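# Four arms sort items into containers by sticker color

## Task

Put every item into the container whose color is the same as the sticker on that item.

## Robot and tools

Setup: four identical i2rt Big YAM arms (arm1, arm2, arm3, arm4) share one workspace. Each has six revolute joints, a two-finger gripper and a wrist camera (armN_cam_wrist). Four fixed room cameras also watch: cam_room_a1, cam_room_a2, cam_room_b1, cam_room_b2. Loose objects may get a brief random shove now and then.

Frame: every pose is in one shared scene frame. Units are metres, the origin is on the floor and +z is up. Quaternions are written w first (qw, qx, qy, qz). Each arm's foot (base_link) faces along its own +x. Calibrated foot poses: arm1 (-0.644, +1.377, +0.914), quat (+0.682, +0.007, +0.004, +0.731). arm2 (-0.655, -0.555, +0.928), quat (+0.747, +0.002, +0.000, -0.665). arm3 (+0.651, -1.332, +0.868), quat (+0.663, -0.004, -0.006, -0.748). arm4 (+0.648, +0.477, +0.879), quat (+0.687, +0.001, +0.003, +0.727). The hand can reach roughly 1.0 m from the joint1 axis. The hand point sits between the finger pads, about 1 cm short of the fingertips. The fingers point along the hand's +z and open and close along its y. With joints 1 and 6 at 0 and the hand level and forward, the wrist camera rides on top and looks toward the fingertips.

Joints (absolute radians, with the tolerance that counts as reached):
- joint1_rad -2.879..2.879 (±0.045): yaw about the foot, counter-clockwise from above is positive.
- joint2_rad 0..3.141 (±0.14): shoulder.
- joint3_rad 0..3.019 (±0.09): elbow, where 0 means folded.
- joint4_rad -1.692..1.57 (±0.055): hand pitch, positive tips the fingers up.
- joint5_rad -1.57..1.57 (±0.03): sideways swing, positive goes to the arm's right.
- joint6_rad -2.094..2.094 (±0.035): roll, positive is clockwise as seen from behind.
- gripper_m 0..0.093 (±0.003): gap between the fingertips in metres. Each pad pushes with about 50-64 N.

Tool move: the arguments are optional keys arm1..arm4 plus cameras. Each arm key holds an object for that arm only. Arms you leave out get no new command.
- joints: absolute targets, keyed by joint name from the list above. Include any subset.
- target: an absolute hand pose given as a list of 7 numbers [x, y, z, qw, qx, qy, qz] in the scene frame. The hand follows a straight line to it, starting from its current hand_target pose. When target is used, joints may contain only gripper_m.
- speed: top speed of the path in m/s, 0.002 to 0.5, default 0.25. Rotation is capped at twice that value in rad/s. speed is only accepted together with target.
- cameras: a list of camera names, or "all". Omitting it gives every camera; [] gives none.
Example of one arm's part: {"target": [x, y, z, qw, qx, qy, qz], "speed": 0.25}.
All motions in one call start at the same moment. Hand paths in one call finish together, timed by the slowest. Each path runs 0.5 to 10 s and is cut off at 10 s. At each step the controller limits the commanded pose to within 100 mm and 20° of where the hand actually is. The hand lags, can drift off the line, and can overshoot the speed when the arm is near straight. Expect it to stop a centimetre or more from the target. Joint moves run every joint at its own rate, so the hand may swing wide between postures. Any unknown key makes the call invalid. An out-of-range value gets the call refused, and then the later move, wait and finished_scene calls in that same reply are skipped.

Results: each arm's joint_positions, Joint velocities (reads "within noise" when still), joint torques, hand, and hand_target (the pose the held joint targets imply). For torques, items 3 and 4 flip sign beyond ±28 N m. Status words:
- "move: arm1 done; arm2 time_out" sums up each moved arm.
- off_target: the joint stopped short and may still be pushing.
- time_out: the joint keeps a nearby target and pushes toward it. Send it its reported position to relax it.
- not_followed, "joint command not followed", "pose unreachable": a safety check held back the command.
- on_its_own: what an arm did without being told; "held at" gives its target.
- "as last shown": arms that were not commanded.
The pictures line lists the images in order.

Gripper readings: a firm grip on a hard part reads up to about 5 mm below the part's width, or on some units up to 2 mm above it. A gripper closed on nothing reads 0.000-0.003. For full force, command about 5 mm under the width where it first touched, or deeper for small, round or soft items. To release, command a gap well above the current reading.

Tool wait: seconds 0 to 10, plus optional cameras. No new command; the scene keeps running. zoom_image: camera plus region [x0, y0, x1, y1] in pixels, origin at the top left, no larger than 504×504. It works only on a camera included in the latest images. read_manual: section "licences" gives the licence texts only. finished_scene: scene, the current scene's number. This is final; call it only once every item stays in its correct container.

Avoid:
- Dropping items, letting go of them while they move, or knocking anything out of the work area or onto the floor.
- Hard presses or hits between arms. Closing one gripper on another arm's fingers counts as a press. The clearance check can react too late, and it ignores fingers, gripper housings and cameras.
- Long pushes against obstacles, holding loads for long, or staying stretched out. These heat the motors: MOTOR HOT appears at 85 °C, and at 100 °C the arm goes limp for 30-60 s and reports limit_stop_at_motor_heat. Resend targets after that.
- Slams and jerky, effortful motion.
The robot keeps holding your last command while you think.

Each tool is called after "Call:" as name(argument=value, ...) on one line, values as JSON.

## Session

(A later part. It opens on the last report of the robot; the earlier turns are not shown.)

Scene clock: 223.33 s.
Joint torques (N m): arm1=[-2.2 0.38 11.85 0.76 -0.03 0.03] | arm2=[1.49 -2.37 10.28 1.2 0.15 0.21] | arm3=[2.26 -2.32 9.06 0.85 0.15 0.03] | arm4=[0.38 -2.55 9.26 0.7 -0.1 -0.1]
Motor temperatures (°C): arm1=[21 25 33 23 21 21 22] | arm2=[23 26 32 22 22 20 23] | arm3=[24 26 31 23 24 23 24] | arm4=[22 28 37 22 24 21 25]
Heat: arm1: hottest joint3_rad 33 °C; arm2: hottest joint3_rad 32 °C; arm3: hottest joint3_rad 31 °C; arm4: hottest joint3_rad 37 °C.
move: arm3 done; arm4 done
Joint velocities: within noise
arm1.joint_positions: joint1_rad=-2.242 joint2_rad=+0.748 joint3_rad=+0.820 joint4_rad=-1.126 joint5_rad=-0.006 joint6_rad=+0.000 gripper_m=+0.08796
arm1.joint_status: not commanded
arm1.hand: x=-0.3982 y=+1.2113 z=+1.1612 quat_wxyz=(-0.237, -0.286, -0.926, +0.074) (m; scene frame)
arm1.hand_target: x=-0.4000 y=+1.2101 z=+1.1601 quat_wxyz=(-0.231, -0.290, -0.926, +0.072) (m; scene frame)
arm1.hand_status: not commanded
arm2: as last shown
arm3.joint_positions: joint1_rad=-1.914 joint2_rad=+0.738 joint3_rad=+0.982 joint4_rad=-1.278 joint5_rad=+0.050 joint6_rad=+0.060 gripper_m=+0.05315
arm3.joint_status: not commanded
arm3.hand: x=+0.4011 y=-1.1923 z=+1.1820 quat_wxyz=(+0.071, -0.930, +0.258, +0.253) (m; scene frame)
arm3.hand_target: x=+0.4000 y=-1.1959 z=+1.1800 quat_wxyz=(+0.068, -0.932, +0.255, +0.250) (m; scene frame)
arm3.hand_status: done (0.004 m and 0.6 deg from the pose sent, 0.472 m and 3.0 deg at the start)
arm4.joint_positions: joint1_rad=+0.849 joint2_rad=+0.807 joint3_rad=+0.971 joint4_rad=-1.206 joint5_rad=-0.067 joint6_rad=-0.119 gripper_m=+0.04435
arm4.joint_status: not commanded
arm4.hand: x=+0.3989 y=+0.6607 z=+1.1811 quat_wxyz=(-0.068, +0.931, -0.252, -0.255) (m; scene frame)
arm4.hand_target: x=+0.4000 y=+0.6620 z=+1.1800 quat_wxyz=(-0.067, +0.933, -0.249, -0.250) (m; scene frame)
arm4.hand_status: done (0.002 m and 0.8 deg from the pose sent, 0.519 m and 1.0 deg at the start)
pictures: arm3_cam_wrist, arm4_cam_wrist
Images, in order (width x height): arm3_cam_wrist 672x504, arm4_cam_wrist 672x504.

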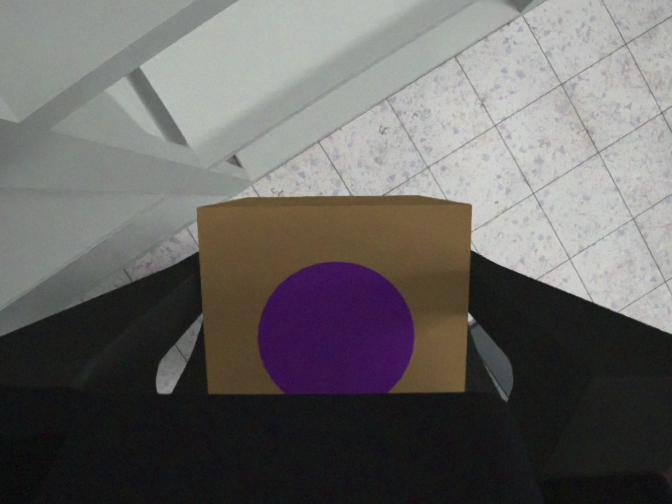

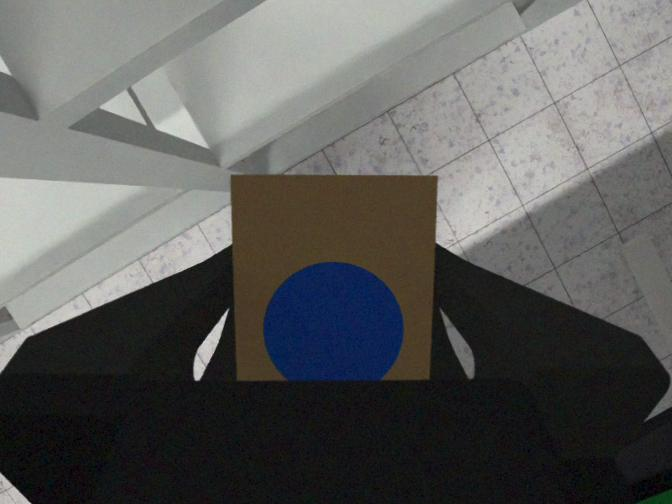

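Call:
move(arm4={"joints":{"joint1_rad":-1.894,"joint5_rad":0,"joint6_rad":0}}, arm3={"joints":{"joint1_rad":1.78,"joint5_rad":0,"joint6_rad":0}}, cameras=[])

Call:
move(arm4={"target":[1.164,0.336,0.94,-0.2565,-0.1283,-0.9573,0.0344],"speed":0.4}, arm3={"target":[1.2225,-1.281,0.95,-0.2585,0.0431,-0.965,-0.0115],"speed":0.4}, cameras=["arm3_cam_wrist","arm4_cam_wrist","cam_room_a1","cam_room_a2"])

Scene clock: 231.50 s.
Joint torques (N m): arm1=[-1.9 0.44 11.73 0.84 -0.08 0.03] | arm2=[1.38 -2.55 10.3 1.21 0.16 0.22] | arm3=[1.9 -2.78 9.02 0.88 0.13 -0.11] | arm4=[0.73 -3.19 9.35 0.58 0.06 0.16]
Motor temperatures (°C): arm1=[21 25 33 23 21 21 22] | arm2=[23 26 33 22 22 20 23] | arm3=[24 25 31 23 24 23 24] | arm4=[22 27 37 22 24 21 26]
Heat: arm1: hottest joint3_rad 33 °C; arm2: hottest joint3_rad 33 °C; arm3: hottest joint3_rad 31 °C; arm4: hottest joint3_rad 37 °C.
move: arm3 done; arm4 done
Joint velocities: within noise
arm1, arm2: as last shown
arm3.joint_positions: joint1_rad=+1.770 joint2_rad=+0.744 joint3_rad=+0.982 joint4_rad=-1.278 joint5_rad=-0.002 joint6_rad=+0.007 gripper_m=+0.05312
arm3.joint_status: all done
arm3.hand: x=+0.9345 y=-1.3050 z=+1.1823 quat_wxyz=(-0.262, +0.037, -0.964, -0.006) (m; scene frame)
arm3.hand_target: x=+0.9324 y=-1.3028 z=+1.1819 quat_wxyz=(-0.262, +0.044, -0.964, -0.005) (m; scene frame)
arm3.hand_status: not commanded
arm4.joint_positions: joint1_rad=-1.893 joint2_rad=+0.812 joint3_rad=+0.971 joint4_rad=-1.206 joint5_rad=+0.001 joint6_rad=-0.011 gripper_m=+0.04436
arm4.joint_status: all done
arm4.hand: x=+0.9488 y=+0.3962 z=+1.1776 quat_wxyz=(-0.254, -0.122, -0.959, +0.038) (m; scene frame)
arm4.hand_target: x=+0.9479 y=+0.3964 z=+1.1780 quat_wxyz=(-0.252, -0.128, -0.959, +0.036) (m; scene frame)
arm4.hand_status: not commanded
pictures: none
No camera images: "cameras" was empty.

Scene clock: 233.27 s.
Joint torques (N m): arm1=[-2.67 -0.21 11.69 0.9 -0.03 0] | arm2=[1.49 -2.37 10.28 1.22 0.16 0.22] | arm3=[1.32 -17.44 11.77 1.47 -0.06 -0.11] | arm4=[0.73 -14.86 10.06 1.22 -0.07 0.14]
Motor temperatures (°C): arm1=[21 25 33 23 21 21 22] | arm2=[23 26 33 22 22 20 23] | arm3=[24 25 31 23 24 23 24] | arm4=[22 27 37 22 24 21 26]
Heat: arm1: hottest joint3_rad 33 °C; arm2: hottest joint3_rad 33 °C; arm3: hottest joint3_rad 31 °C; arm4: hottest joint3_rad 37 °C.
move: arm3 off_target; arm4 off_target
Joint velocities: within noise
arm1: as last shown
arm2.joint_positions: joint1_rad=+0.921 joint2_rad=+0.730 joint3_rad=+0.814 joint4_rad=-1.129 joint5_rad=+0.006 joint6_rad=-0.005 gripper_m=+0.08793
arm2.joint_status: not commanded
arm2.hand: x=-0.4075 y=-0.7042 z=+1.1811 quat_wxyz=(-0.250, -0.253, -0.932, +0.070) (m; scene frame)
arm2.hand_target: x=-0.4102 y=-0.7001 z=+1.1701 quat_wxyz=(-0.233, -0.257, -0.936, +0.064) (m; scene frame)
arm2.hand_status: not commanded
arm3.joint_positions: joint1_rad=+1.770 joint2_rad=+1.682 joint3_rad=+1.054 joint4_rad=-0.497 joint5_rad=-0.012 joint6_rad=+0.007 gripper_m=+0.05312
arm3.joint_status: not commanded
arm3.hand: x=+1.1958 y=-1.2862 z=+0.9210 quat_wxyz=(-0.221, +0.038, -0.974, -0.009) (m; scene frame)
arm3.hand_target: x=+1.2207 y=-1.2812 z=+0.9508 quat_wxyz=(-0.259, +0.043, -0.965, -0.011) (m; scene frame)
arm3.hand_status: off_target (0.040 m and 4.4 deg from the pose sent, 0.371 m and 1.1 deg at the start)
arm4.joint_positions: joint1_rad=-1.893 joint2_rad=+1.616 joint3_rad=+0.920 joint4_rad=-0.414 joint5_rad=-0.002 joint6_rad=-0.011 gripper_m=+0.04436
arm4.joint_status: not commanded
arm4.hand: x=+1.1394 y=+0.3438 z=+0.9178 quat_wxyz=(-0.224, -0.123, -0.966, +0.033) (m; scene frame)
arm4.hand_target: x=+1.1625 y=+0.3364 z=+0.9407 quat_wxyz=(-0.256, -0.128, -0.957, +0.034) (m; scene frame)
arm4.hand_status: off_target (0.034 m and 3.9 deg from the pose sent, 0.326 m and 0.9 deg at the start)
pictures: arm3_cam_wrist, arm4_cam_wrist, cam_room_a1, cam_room_a2
Images, in order (width x height): arm3_cam_wrist 672x504, arm4_cam_wrist 672x504, cam_room_a1 672x504, cam_room_a2 672x504.

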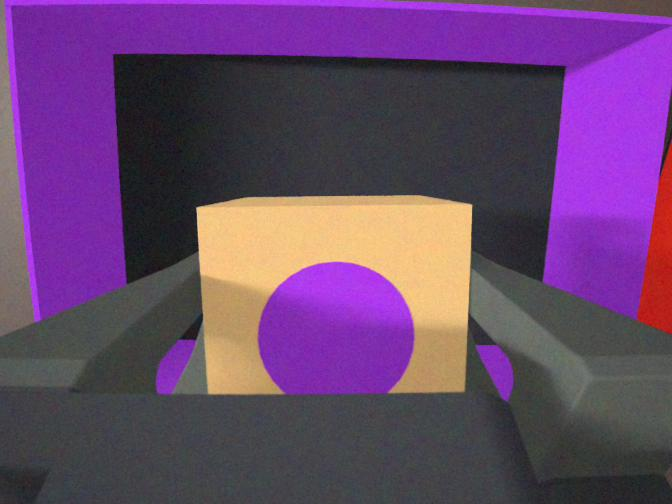

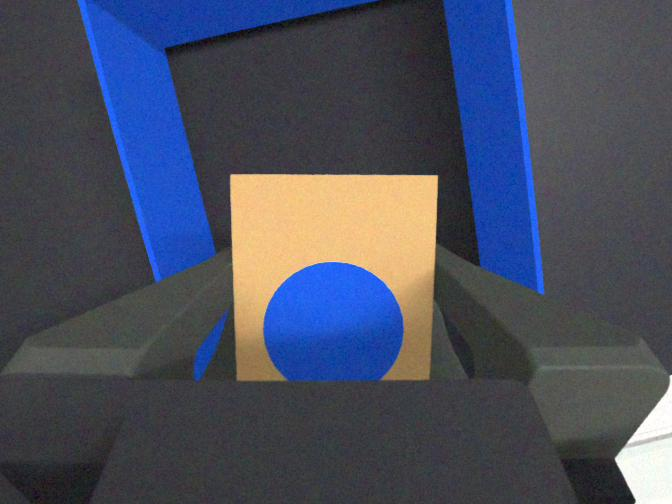

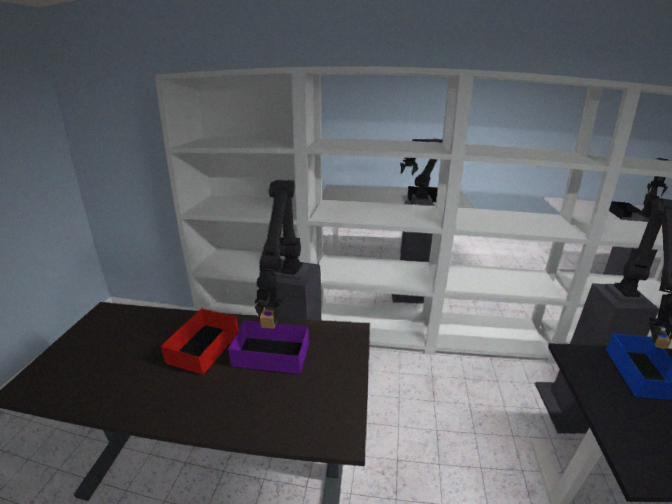

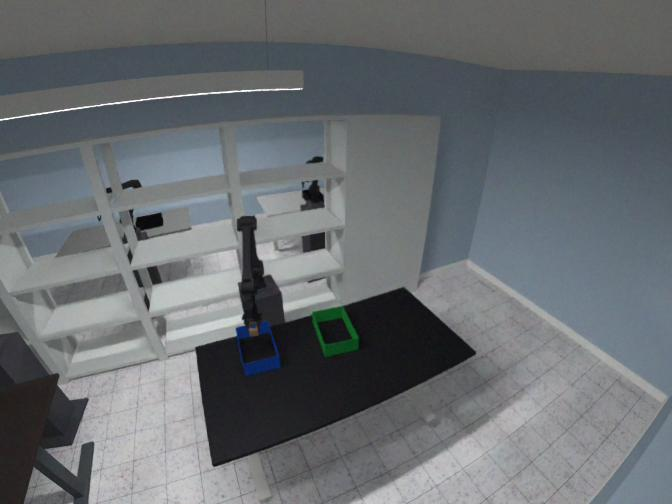

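Call:
move(arm4={"target":[1.18,0.332,0.82,-0.2732,-0.1277,-0.9527,0.0366],"speed":0.25}, arm3={"target":[1.243,-1.279,0.845,-0.2753,0.0429,-0.9603,-0.0123],"speed":0.25}, cameras=["arm3_cam_wrist","arm4_cam_wrist","cam_room_a1","cam_room_a2"])

Scene clock: 249.90 s.
Joint torques (N m): arm1=[-2.37 0.38 11.79 0.81 -0.06 0.02] | arm2=[1.55 -2.43 10.29 1.2 0.14 0.22] | arm3=[1.55 -19.14 7.05 1.66 0 -0.07] | arm4=[0.44 -16.73 5.78 1.5 -0.02 0.18]
Motor temperatures (°C): arm1=[21 24 33 23 21 21 22] | arm2=[23 26 33 22 22 20 23] | arm3=[24 26 32 23 24 23 24] | arm4=[22 27 37 22 24 21 26]
Heat: arm1: hottest joint3_rad 33 °C; arm2: hottest joint3_rad 33 °C; arm3: hottest joint3_rad 32 °C; arm4: hottest joint3_rad 37 °C.
move: arm3 off_target; arm4 off_target
Joint velocities: within noise
arm1, arm2: as last shown
arm3.joint_positions: joint1_rad=+1.770 joint2_rad=+1.907 joint3_rad=+1.054 joint4_rad=-0.198 joint5_rad=-0.012 joint6_rad=+0.007 gripper_m=+0.05312
arm3.joint_status: not commanded
arm3.hand: x=+1.2337 y=-1.2845 z=+0.8323 quat_wxyz=(-0.257, +0.038, -0.966, -0.010) (m; scene frame)
arm3.hand_target: x=+1.2428 y=-1.2791 z=+0.8451 quat_wxyz=(-0.275, +0.043, -0.960, -0.012) (m; scene frame)
arm3.hand_status: off_target (0.017 m and 2.2 deg from the pose sent, 0.090 m and 6.4 deg at the start)
arm4.joint_positions: joint1_rad=-1.893 joint2_rad=+1.901 joint3_rad=+0.909 joint4_rad=-0.050 joint5_rad=-0.002 joint6_rad=-0.011 gripper_m=+0.04436
arm4.joint_status: not commanded
arm4.hand: x=+1.1705 y=+0.3348 z=+0.8118 quat_wxyz=(-0.257, -0.121, -0.958, +0.037) (m; scene frame)
arm4.hand_target: x=+1.1799 y=+0.3321 z=+0.8203 quat_wxyz=(-0.273, -0.128, -0.953, +0.037) (m; scene frame)
arm4.hand_status: off_target (0.013 m and 2.1 deg from the pose sent, 0.107 m and 5.8 deg at the start)
pictures: arm3_cam_wrist, arm4_cam_wrist, cam_room_a1, cam_room_a2
Images, in order (width x height): arm3_cam_wrist 672x504, arm4_cam_wrist 672x504, cam_room_a1 672x504, cam_room_a2 672x504.

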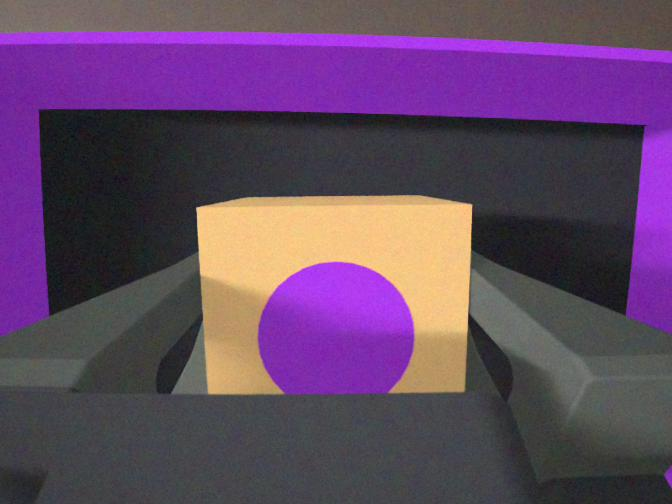

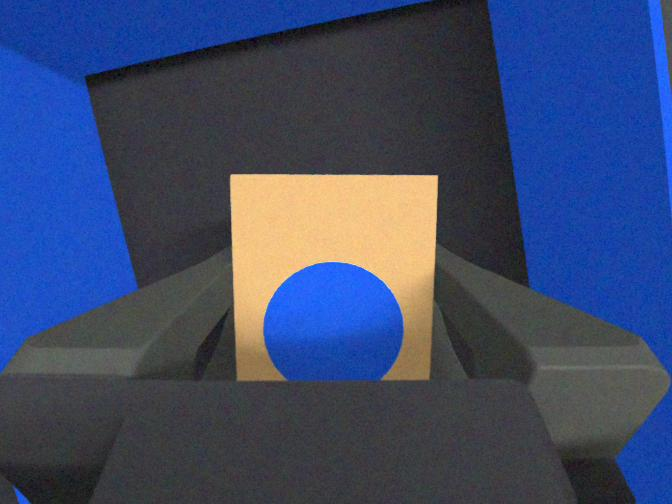

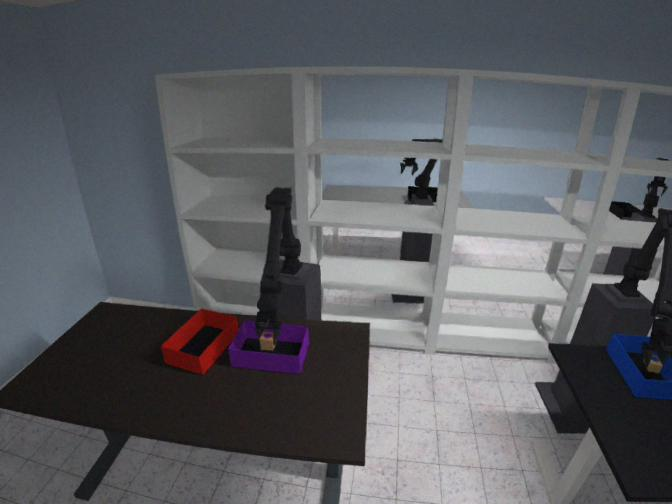

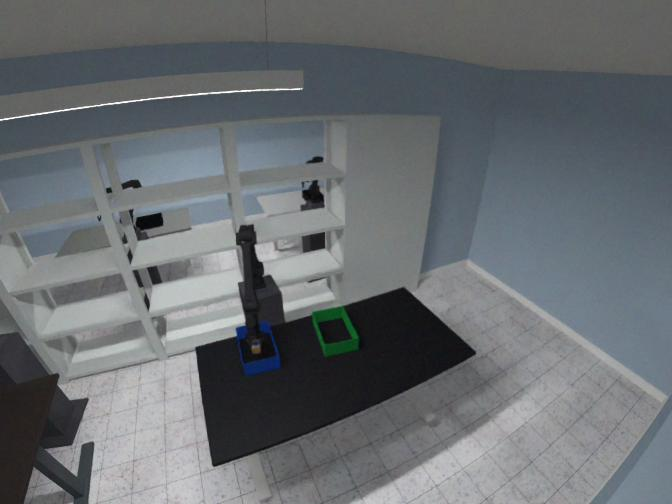

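Call:
move(arm4={"target":[1.18,0.332,0.768,-0.2732,-0.1277,-0.9527,0.0366],"speed":0.12}, arm3={"target":[1.232,-1.279,0.79,-0.2753,0.0429,-0.9603,-0.0123],"speed":0.12}, cameras=[])

Call:
move(arm4={"target":[1.18,0.332,0.753,-0.2732,-0.1277,-0.9527,0.0366],"speed":0.06}, arm3={"target":[1.232,-1.279,0.776,-0.2753,0.0429,-0.9603,-0.0123],"speed":0.06}, cameras=[])

Scene clock: 258.07 s.
Joint torques (N m): arm1=[-2.55 0.09 11.77 0.83 -0.03 0.04] | arm2=[1.49 -2.55 10.3 1.24 0.15 0.22] | arm3=[1.73 -18.67 5.61 1.7 0.07 -0.04] | arm4=[0.26 -16.73 5.19 1.55 -0.02 0.18]
Motor temperatures (°C): arm1=[21 24 33 23 21 21 22] | arm2=[23 25 33 22 22 20 23] | arm3=[24 26 31 23 24 23 24] | arm4=[22 27 36 22 24 21 26]
Heat: arm1: hottest joint3_rad 33 °C; arm2: hottest joint3_rad 33 °C; arm3: hottest joint3_rad 31 °C; arm4: hottest joint3_rad 36 °C.
move: arm3 done; arm4 done
Joint velocities: within noise
arm1, arm2: as last shown
arm3.joint_positions: joint1_rad=+1.770 joint2_rad=+1.998 joint3_rad=+1.016 joint4_rad=-0.052 joint5_rad=-0.012 joint6_rad=+0.007 gripper_m=+0.05312
arm3.joint_status: not commanded
arm3.hand: x=+1.2276 y=-1.2856 z=+0.7858 quat_wxyz=(-0.265, +0.038, -0.963, -0.011) (m; scene frame)
arm3.hand_target: x=+1.2319 y=-1.2791 z=+0.7900 quat_wxyz=(-0.275, +0.043, -0.960, -0.012) (m; scene frame)
arm3.hand_status: done (0.009 m and 1.3 deg from the pose sent, 0.043 m and 2.2 deg at the start)
arm4.joint_positions: joint1_rad=-1.893 joint2_rad=+2.019 joint3_rad=+0.909 joint4_rad=+0.079 joint5_rad=-0.002 joint6_rad=-0.011 gripper_m=+0.04436
arm4.joint_status: not commanded
arm4.hand: x=+1.1717 y=+0.3343 z=+0.7665 quat_wxyz=(-0.262, -0.121, -0.957, +0.038) (m; scene frame)
arm4.hand_target: x=+1.1799 y=+0.3321 z=+0.7681 quat_wxyz=(-0.273, -0.128, -0.953, +0.037) (m; scene frame)
arm4.hand_status: done (0.009 m and 1.5 deg from the pose sent, 0.045 m and 2.1 deg at the start)
pictures: none
No camera images: "cameras" was empty.

Scene clock: 259.03 s.
Joint torques (N m): arm1=[-2.14 -0.38 11.77 0.85 0 0.05] | arm2=[1.49 -2.43 10.3 1.2 0.15 0.22] | arm3=[1.9 -17.67 5.56 1.76 0.08 -0.05] | arm4=[0.67 -15.85 5.44 1.58 -0.01 0.18]
Motor temperatures (°C): arm1=[21 24 33 23 21 21 22] | arm2=[23 25 33 22 22 20 23] | arm3=[24 26 31 23 24 23 24] | arm4=[22 26 36 22 24 21 26]
Heat: arm1: hottest joint3_rad 33 °C; arm2: hottest joint3_rad 33 °C; arm3: hottest joint3_rad 31 °C; arm4: hottest joint3_rad 36 °C.
move: arm3 done; arm4 done
Joint velocities: within noise
arm1, arm2: as last shown
arm3.joint_positions: joint1_rad=+1.770 joint2_rad=+2.018 joint3_rad=+1.016 joint4_rad=-0.020 joint5_rad=-0.012 joint6_rad=+0.007 gripper_m=+0.05312
arm3.joint_status: not commanded
arm3.hand: x=+1.2299 y=-1.2855 z=+0.7783 quat_wxyz=(-0.271, +0.038, -0.962, -0.011) (m; scene frame)
arm3.hand_target: x=+1.2319 y=-1.2791 z=+0.7760 quat_wxyz=(-0.275, +0.043, -0.960, -0.012) (m; scene frame)
arm3.hand_status: done (0.007 m and 0.8 deg from the pose sent, 0.013 m and 1.3 deg at the start)
arm4.joint_positions: joint1_rad=-1.893 joint2_rad=+2.048 joint3_rad=+0.909 joint4_rad=+0.114 joint5_rad=-0.002 joint6_rad=-0.011 gripper_m=+0.04436
arm4.joint_status: not commanded
arm4.hand: x=+1.1718 y=+0.3342 z=+0.7558 quat_wxyz=(-0.265, -0.121, -0.956, +0.038) (m; scene frame)
arm4.hand_target: x=+1.1799 y=+0.3321 z=+0.7532 quat_wxyz=(-0.273, -0.128, -0.953, +0.037) (m; scene frame)
arm4.hand_status: done (0.009 m and 1.3 deg from the pose sent, 0.016 m and 1.5 deg at the start)
pictures: none
No camera images: "cameras" was empty.

Call:
move(arm4={"target":[1.18,0.332,0.741,-0.2732,-0.1277,-0.9527,0.0366],"speed":0.05}, arm3={"target":[1.232,-1.279,0.763,-0.2753,0.0429,-0.9603,-0.0123],"speed":0.05}, cameras=[])

Call:
move(arm4={"target":[1.18,0.332,0.733,-0.2732,-0.1277,-0.9527,0.0366],"speed":0.05}, arm3={"target":[1.232,-1.279,0.754,-0.2753,0.0429,-0.9603,-0.0123],"speed":0.05}, cameras=[])

Scene clock: 264.00 s.
Joint torques (N m): arm1=[-2.73 0.32 11.81 0.9 -0.11 0.03] | arm2=[1.55 -2.43 10.3 1.18 0.15 0.23] | arm3=[2.02 -17.96 5.57 1.76 0.09 -0.04] | arm4=[0.79 -16.03 5.44 1.57 0.06 0.19]
Motor temperatures (°C): arm1=[21 24 33 23 21 21 22] | arm2=[23 25 33 22 22 20 23] | arm3=[24 27 31 23 24 23 24] | arm4=[22 26 35 22 24 21 26]
Heat: arm1: hottest joint3_rad 33 °C; arm2: hottest joint3_rad 33 °C; arm3: hottest joint3_rad 31 °C; arm4: hottest joint3_rad 35 °C.
move: arm3 done; arm4 off_target
Joint velocities: within noise
arm1, arm2: as last shown
arm2.hand_target: x=-0.4102 y=-0.7000 z=+1.1701 quat_wxyz=(-0.233, -0.257, -0.936, +0.064) (m; scene frame)
arm3.joint_positions: joint1_rad=+1.770 joint2_rad=+2.049 joint3_rad=+1.016 joint4_rad=+0.009 joint5_rad=-0.012 joint6_rad=+0.007 gripper_m=+0.05312
arm3.joint_status: not commanded
arm3.hand: x=+1.2290 y=-1.2858 z=+0.7648 quat_wxyz=(-0.270, +0.038, -0.962, -0.011) (m; scene frame)
arm3.hand_target: x=+1.2319 y=-1.2791 z=+0.7631 quat_wxyz=(-0.275, +0.043, -0.960, -0.012) (m; scene frame)
arm3.hand_status: done (0.008 m and 0.9 deg from the pose sent, 0.017 m and 0.8 deg at the start)
arm4.joint_positions: joint1_rad=-1.893 joint2_rad=+2.078 joint3_rad=+0.909 joint4_rad=+0.141 joint5_rad=-0.002 joint6_rad=-0.011 gripper_m=+0.04436
arm4.joint_status: not commanded
arm4.hand: x=+1.1697 y=+0.3347 z=+0.7434 quat_wxyz=(-0.263, -0.121, -0.956, +0.038) (m; scene frame)
arm4.hand_target: x=+1.1798 y=+0.3321 z=+0.7413 quat_wxyz=(-0.273, -0.128, -0.953, +0.037) (m; scene frame)
arm4.hand_status: off_target (0.011 m and 1.4 deg from the pose sent, 0.017 m and 1.3 deg at the start)
pictures: none
No camera images: "cameras" was empty.

Scene clock: 264.97 s.
Joint torques (N m): arm1=[-2.26 0.32 11.69 0.99 -0.01 0.03] | arm2=[1.49 -2.49 10.3 1.2 0.15 0.22] | arm3=[1.85 -17.49 5.55 1.7 0.09 -0.04] | arm4=[1.03 -15.5 5.49 1.36 0.02 0.17]
Motor temperatures (°C): arm1=[21 24 33 23 21 21 22] | arm2=[23 25 33 22 22 20 23] | arm3=[24 27 31 23 24 23 24] | arm4=[22 26 35 22 24 21 26]
Heat: arm1: hottest joint3_rad 33 °C; arm2: hottest joint3_rad 33 °C; arm3: hottest joint3_rad 31 °C; arm4: hottest joint3_rad 35 °C.
move: arm3 done; arm4 off_target
Joint velocities: within noise
arm1, arm2: as last shown
arm3.joint_positions: joint1_rad=+1.770 joint2_rad=+2.067 joint3_rad=+1.016 joint4_rad=+0.031 joint5_rad=-0.012 joint6_rad=+0.007 gripper_m=+0.05312
arm3.joint_status: not commanded
arm3.hand: x=+1.2295 y=-1.2858 z=+0.7578 quat_wxyz=(-0.272, +0.038, -0.962, -0.011) (m; scene frame)
arm3.hand_target: x=+1.2319 y=-1.2791 z=+0.7542 quat_wxyz=(-0.275, +0.043, -0.960, -0.012) (m; scene frame)
arm3.hand_status: done (0.008 m and 0.7 deg from the pose sent, 0.013 m and 0.9 deg at the start)
arm4.joint_positions: joint1_rad=-1.893 joint2_rad=+2.093 joint3_rad=+0.909 joint4_rad=+0.160 joint5_rad=-0.002 joint6_rad=-0.011 gripper_m=+0.04436
arm4.joint_status: not commanded
arm4.hand: x=+1.1700 y=+0.3346 z=+0.7384 quat_wxyz=(-0.266, -0.121, -0.956, +0.038) (m; scene frame)
arm4.hand_target: x=+1.1796 y=+0.3321 z=+0.7332 quat_wxyz=(-0.273, -0.128, -0.953, +0.037) (m; scene frame)
arm4.hand_status: off_target (0.012 m and 1.2 deg from the pose sent, 0.015 m and 1.4 deg at the start)
pictures: none
No camera images: "cameras" was empty.

Call:
move(arm4={"target":[1.18,0.332,0.726,-0.2732,-0.1277,-0.9527,0.0366],"speed":0.05}, arm3={"target":[1.232,-1.279,0.744,-0.2753,0.0429,-0.9603,-0.0123],"speed":0.05}, cameras=["arm3_cam_wrist","arm4_cam_wrist"])

Scene clock: 274.43 s.
Joint torques (N m): arm1=[-2.37 0.15 12 0.79 -0.02 0.02] | arm2=[1.49 -2.49 10.32 1.21 0.15 0.21] | arm3=[1.9 -15.97 5.72 1.61 0.09 -0.03] | arm4=[0.91 -14.21 5.5 1.46 0.04 0.18]
Motor temperatures (°C): arm1=[21 24 34 23 21 21 22] | arm2=[23 25 33 22 22 20 23] | arm3=[24 26 30 23 24 23 24] | arm4=[22 26 34 22 24 21 26]
Heat: arm1: hottest joint3_rad 34 °C; arm2: hottest joint3_rad 33 °C; arm3: hottest joint3_rad 30 °C; arm4: hottest joint3_rad 34 °C.
move: arm3 off_target; arm4 off_target
Joint velocities: within noise
arm1.joint_positions: joint1_rad=-2.242 joint2_rad=+0.748 joint3_rad=+0.820 joint4_rad=-1.126 joint5_rad=-0.006 joint6_rad=+0.000 gripper_m=+0.08796
arm1.joint_status: not commanded
arm1.hand: x=-0.3982 y=+1.2113 z=+1.1612 quat_wxyz=(-0.237, -0.286, -0.926, +0.074) (m; scene frame)
arm1.hand_target: x=-0.4000 y=+1.2101 z=+1.1601 quat_wxyz=(-0.231, -0.290, -0.926, +0.072) (m; scene frame)
arm1.hand_status: not commanded
arm2: as last shown
arm3.joint_positions: joint1_rad=+1.770 joint2_rad=+2.073 joint3_rad=+1.016 joint4_rad=+0.056 joint5_rad=-0.012 joint6_rad=+0.007 gripper_m=+0.05312
arm3.joint_status: not commanded
arm3.hand: x=+1.2331 y=-1.2855 z=+0.7576 quat_wxyz=(-0.281, +0.038, -0.959, -0.011) (m; scene frame)
arm3.hand_target: x=+1.2315 y=-1.2792 z=+0.7442 quat_wxyz=(-0.275, +0.043, -0.960, -0.012) (m; scene frame)
arm3.hand_status: off_target (0.015 m and 0.8 deg from the pose sent, 0.016 m and 0.7 deg at the start)
arm4.joint_positions: joint1_rad=-1.893 joint2_rad=+2.098 joint3_rad=+0.914 joint4_rad=+0.178 joint5_rad=-0.002 joint6_rad=-0.011 gripper_m=+0.04436
arm4.joint_status: not commanded
arm4.hand: x=+1.1743 y=+0.3334 z=+0.7388 quat_wxyz=(-0.273, -0.121, -0.953, +0.039) (m; scene frame)
arm4.hand_target: x=+1.1794 y=+0.3322 z=+0.7263 quat_wxyz=(-0.273, -0.128, -0.953, +0.037) (m; scene frame)
arm4.hand_status: off_target (0.014 m and 0.8 deg from the pose sent, 0.016 m and 1.2 deg at the start)
pictures: arm3_cam_wrist, arm4_cam_wrist
Images, in order (width x height): arm3_cam_wrist 672x504, arm4_cam_wrist 672x504.

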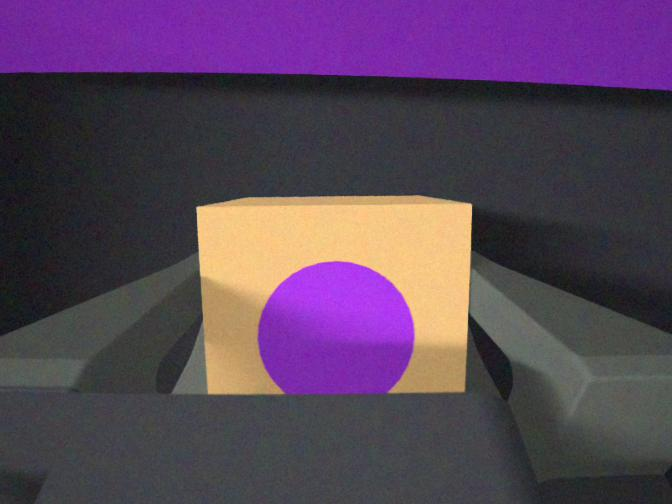

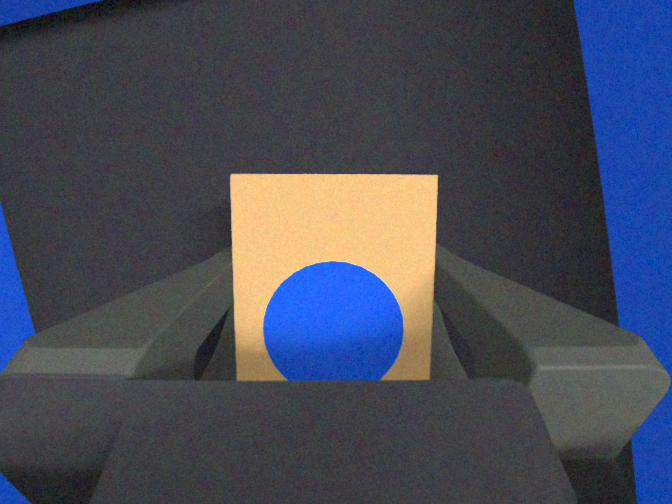

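Call:
move(arm4={"target":[1.18,0.332,0.733,-0.2732,-0.1277,-0.9527,0.0366],"joints":{"gripper_m":0.078}}, arm3={"target":[1.233,-1.279,0.752,-0.2753,0.0429,-0.9603,-0.0123],"joints":{"gripper_m":0.085}}, cameras=[])

Call:
move(arm4={"target":[1.10,0.352,0.92,-0.2565,-0.1283,-0.9573,0.0344],"speed":0.25}, arm3={"target":[1.15,-1.288,0.93,-0.2585,0.0431,-0.965,-0.0115],"speed":0.25}, cameras=["arm3_cam_wrist","arm4_cam_wrist","cam_room_a1","cam_room_a2"])

Scene clock: 281.30 s.
Joint torques (N m): arm1=[-2.61 0.56 11.77 0.84 -0.07 0.05] | arm2=[1.49 -2.55 10.3 1.22 0.14 0.21] | arm3=[1.85 -18.61 5.71 0.75 0.08 -0.03] | arm4=[0.56 -16.26 5.05 0.7 0.04 0.2]
Motor temperatures (°C): arm1=[21 24 34 23 21 21 21] | arm2=[23 25 33 22 22 20 23] | arm3=[24 26 30 23 24 23 24] | arm4=[22 26 33 22 24 21 26]
Heat: arm1: hottest joint3_rad 34 °C; arm2: hottest joint3_rad 33 °C; arm3: hottest joint3_rad 30 °C; arm4: hottest joint3_rad 33 °C.
move: arm3 done; arm4 done
Joint velocities: within noise
arm1, arm2: as last shown
arm3.joint_positions: joint1_rad=+1.770 joint2_rad=+2.084 joint3_rad=+1.016 joint4_rad=+0.056 joint5_rad=-0.012 joint6_rad=+0.007 gripper_m=+0.08496
arm3.joint_status: all done
arm3.hand: x=+1.2305 y=-1.2858 z=+0.7514 quat_wxyz=(-0.276, +0.038, -0.960, -0.011) (m; scene frame)
arm3.hand_target: x=+1.2328 y=-1.2791 z=+0.7519 quat_wxyz=(-0.275, +0.043, -0.960, -0.012) (m; scene frame)
arm3.hand_status: done (0.007 m and 0.6 deg from the pose sent, 0.009 m and 0.8 deg at the start)
arm4.joint_positions: joint1_rad=-1.892 joint2_rad=+2.103 joint3_rad=+0.915 joint4_rad=+0.180 joint5_rad=-0.003 joint6_rad=-0.011 gripper_m=+0.07791
arm4.joint_status: all done
arm4.hand: x=+1.1747 y=+0.3338 z=+0.7373 quat_wxyz=(-0.273, -0.121, -0.953, +0.039) (m; scene frame)
arm4.hand_target: x=+1.1798 y=+0.3320 z=+0.7330 quat_wxyz=(-0.273, -0.128, -0.953, +0.037) (m; scene frame)
arm4.hand_status: done (0.007 m and 0.8 deg from the pose sent, 0.008 m and 0.8 deg at the start)
pictures: none
No camera images: "cameras" was empty.

Scene clock: 282.80 s.
Joint torques (N m): arm1=[-1.55 0.5 11.85 0.94 -0.01 0.02] | arm2=[1.55 -2.37 10.29 1.24 0.15 0.22] | arm3=[1.2 -12.81 7.15 0.76 -0.07 -0.12] | arm4=[0.15 -11.46 6.82 0.46 -0.04 0.11]
Motor temperatures (°C): arm1=[21 24 34 23 21 21 21] | arm2=[23 25 33 22 22 20 23] | arm3=[24 26 29 23 24 23 24] | arm4=[22 26 33 22 24 21 26]
Heat: arm1: hottest joint3_rad 34 °C; arm2: hottest joint3_rad 33 °C; arm3: hottest joint3_rad 29 °C; arm4: hottest joint3_rad 33 °C.
move: arm3 done; arm4 done
Joint velocities: within noise
arm1: as last shown
arm2.joint_positions: joint1_rad=+0.921 joint2_rad=+0.730 joint3_rad=+0.814 joint4_rad=-1.129 joint5_rad=+0.006 joint6_rad=-0.005 gripper_m=+0.08793
arm2.joint_status: not commanded
arm2.hand: x=-0.4075 y=-0.7042 z=+1.1811 quat_wxyz=(-0.250, -0.253, -0.932, +0.070) (m; scene frame)
arm2.hand_target: x=-0.4102 y=-0.7000 z=+1.1701 quat_wxyz=(-0.233, -0.257, -0.936, +0.064) (m; scene frame)
arm2.hand_status: not commanded
arm3.joint_positions: joint1_rad=+1.770 joint2_rad=+1.531 joint3_rad=+0.879 joint4_rad=-0.375 joint5_rad=-0.014 joint6_rad=+0.007 gripper_m=+0.08496
arm3.joint_status: not commanded
arm3.hand: x=+1.1544 y=-1.2891 z=+0.9367 quat_wxyz=(-0.268, +0.038, -0.963, -0.011) (m; scene frame)
arm3.hand_target: x=+1.1500 y=-1.2881 z=+0.9301 quat_wxyz=(-0.259, +0.043, -0.965, -0.012) (m; scene frame)
arm3.hand_status: done (0.008 m and 1.2 deg from the pose sent, 0.196 m and 2.1 deg at the start)
arm4.joint_positions: joint1_rad=-1.892 joint2_rad=+1.495 joint3_rad=+0.761 joint4_rad=-0.292 joint5_rad=-0.004 joint6_rad=-0.011 gripper_m=+0.07791
arm4.joint_status: not commanded
arm4.hand: x=+1.1035 y=+0.3541 z=+0.9242 quat_wxyz=(-0.265, -0.121, -0.956, +0.037) (m; scene frame)
arm4.hand_target: x=+1.0999 y=+0.3520 z=+0.9200 quat_wxyz=(-0.257, -0.128, -0.957, +0.034) (m; scene frame)
arm4.hand_status: done (0.006 m and 1.3 deg from the pose sent, 0.198 m and 2.2 deg at the start)
pictures: arm3_cam_wrist, arm4_cam_wrist, cam_room_a1, cam_room_a2
Images, in order (width x height): arm3_cam_wrist 672x504, arm4_cam_wrist 672x504, cam_room_a1 672x504, cam_room_a2 672x504.

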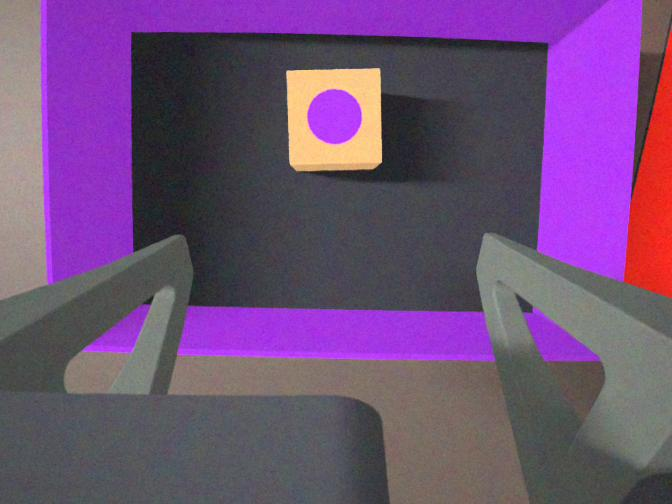

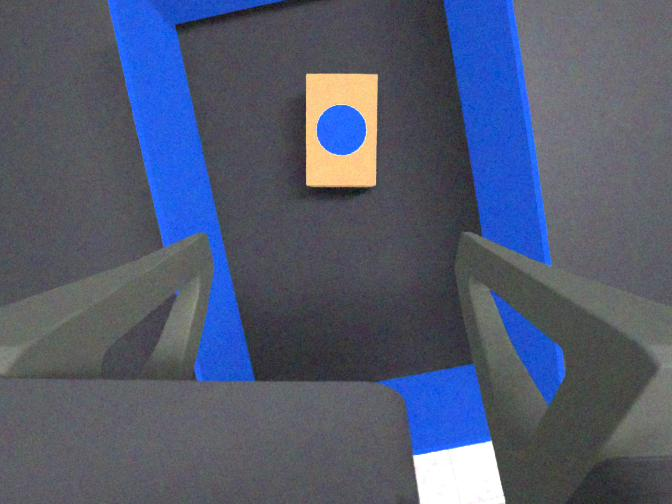

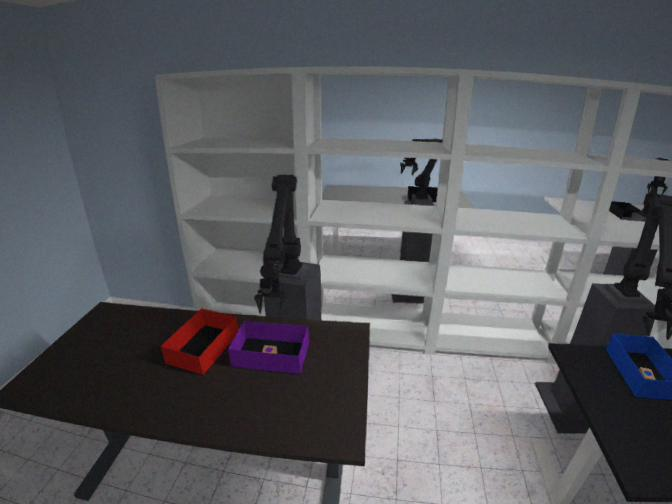

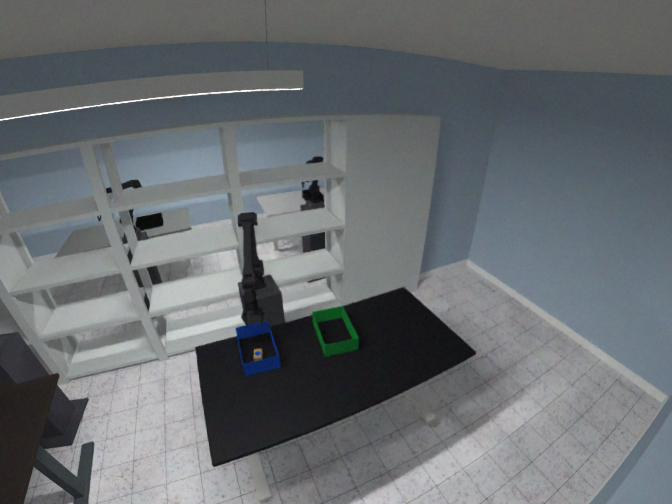

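Call:
finished_scene(scene=2)

The scene is finished: the task was done.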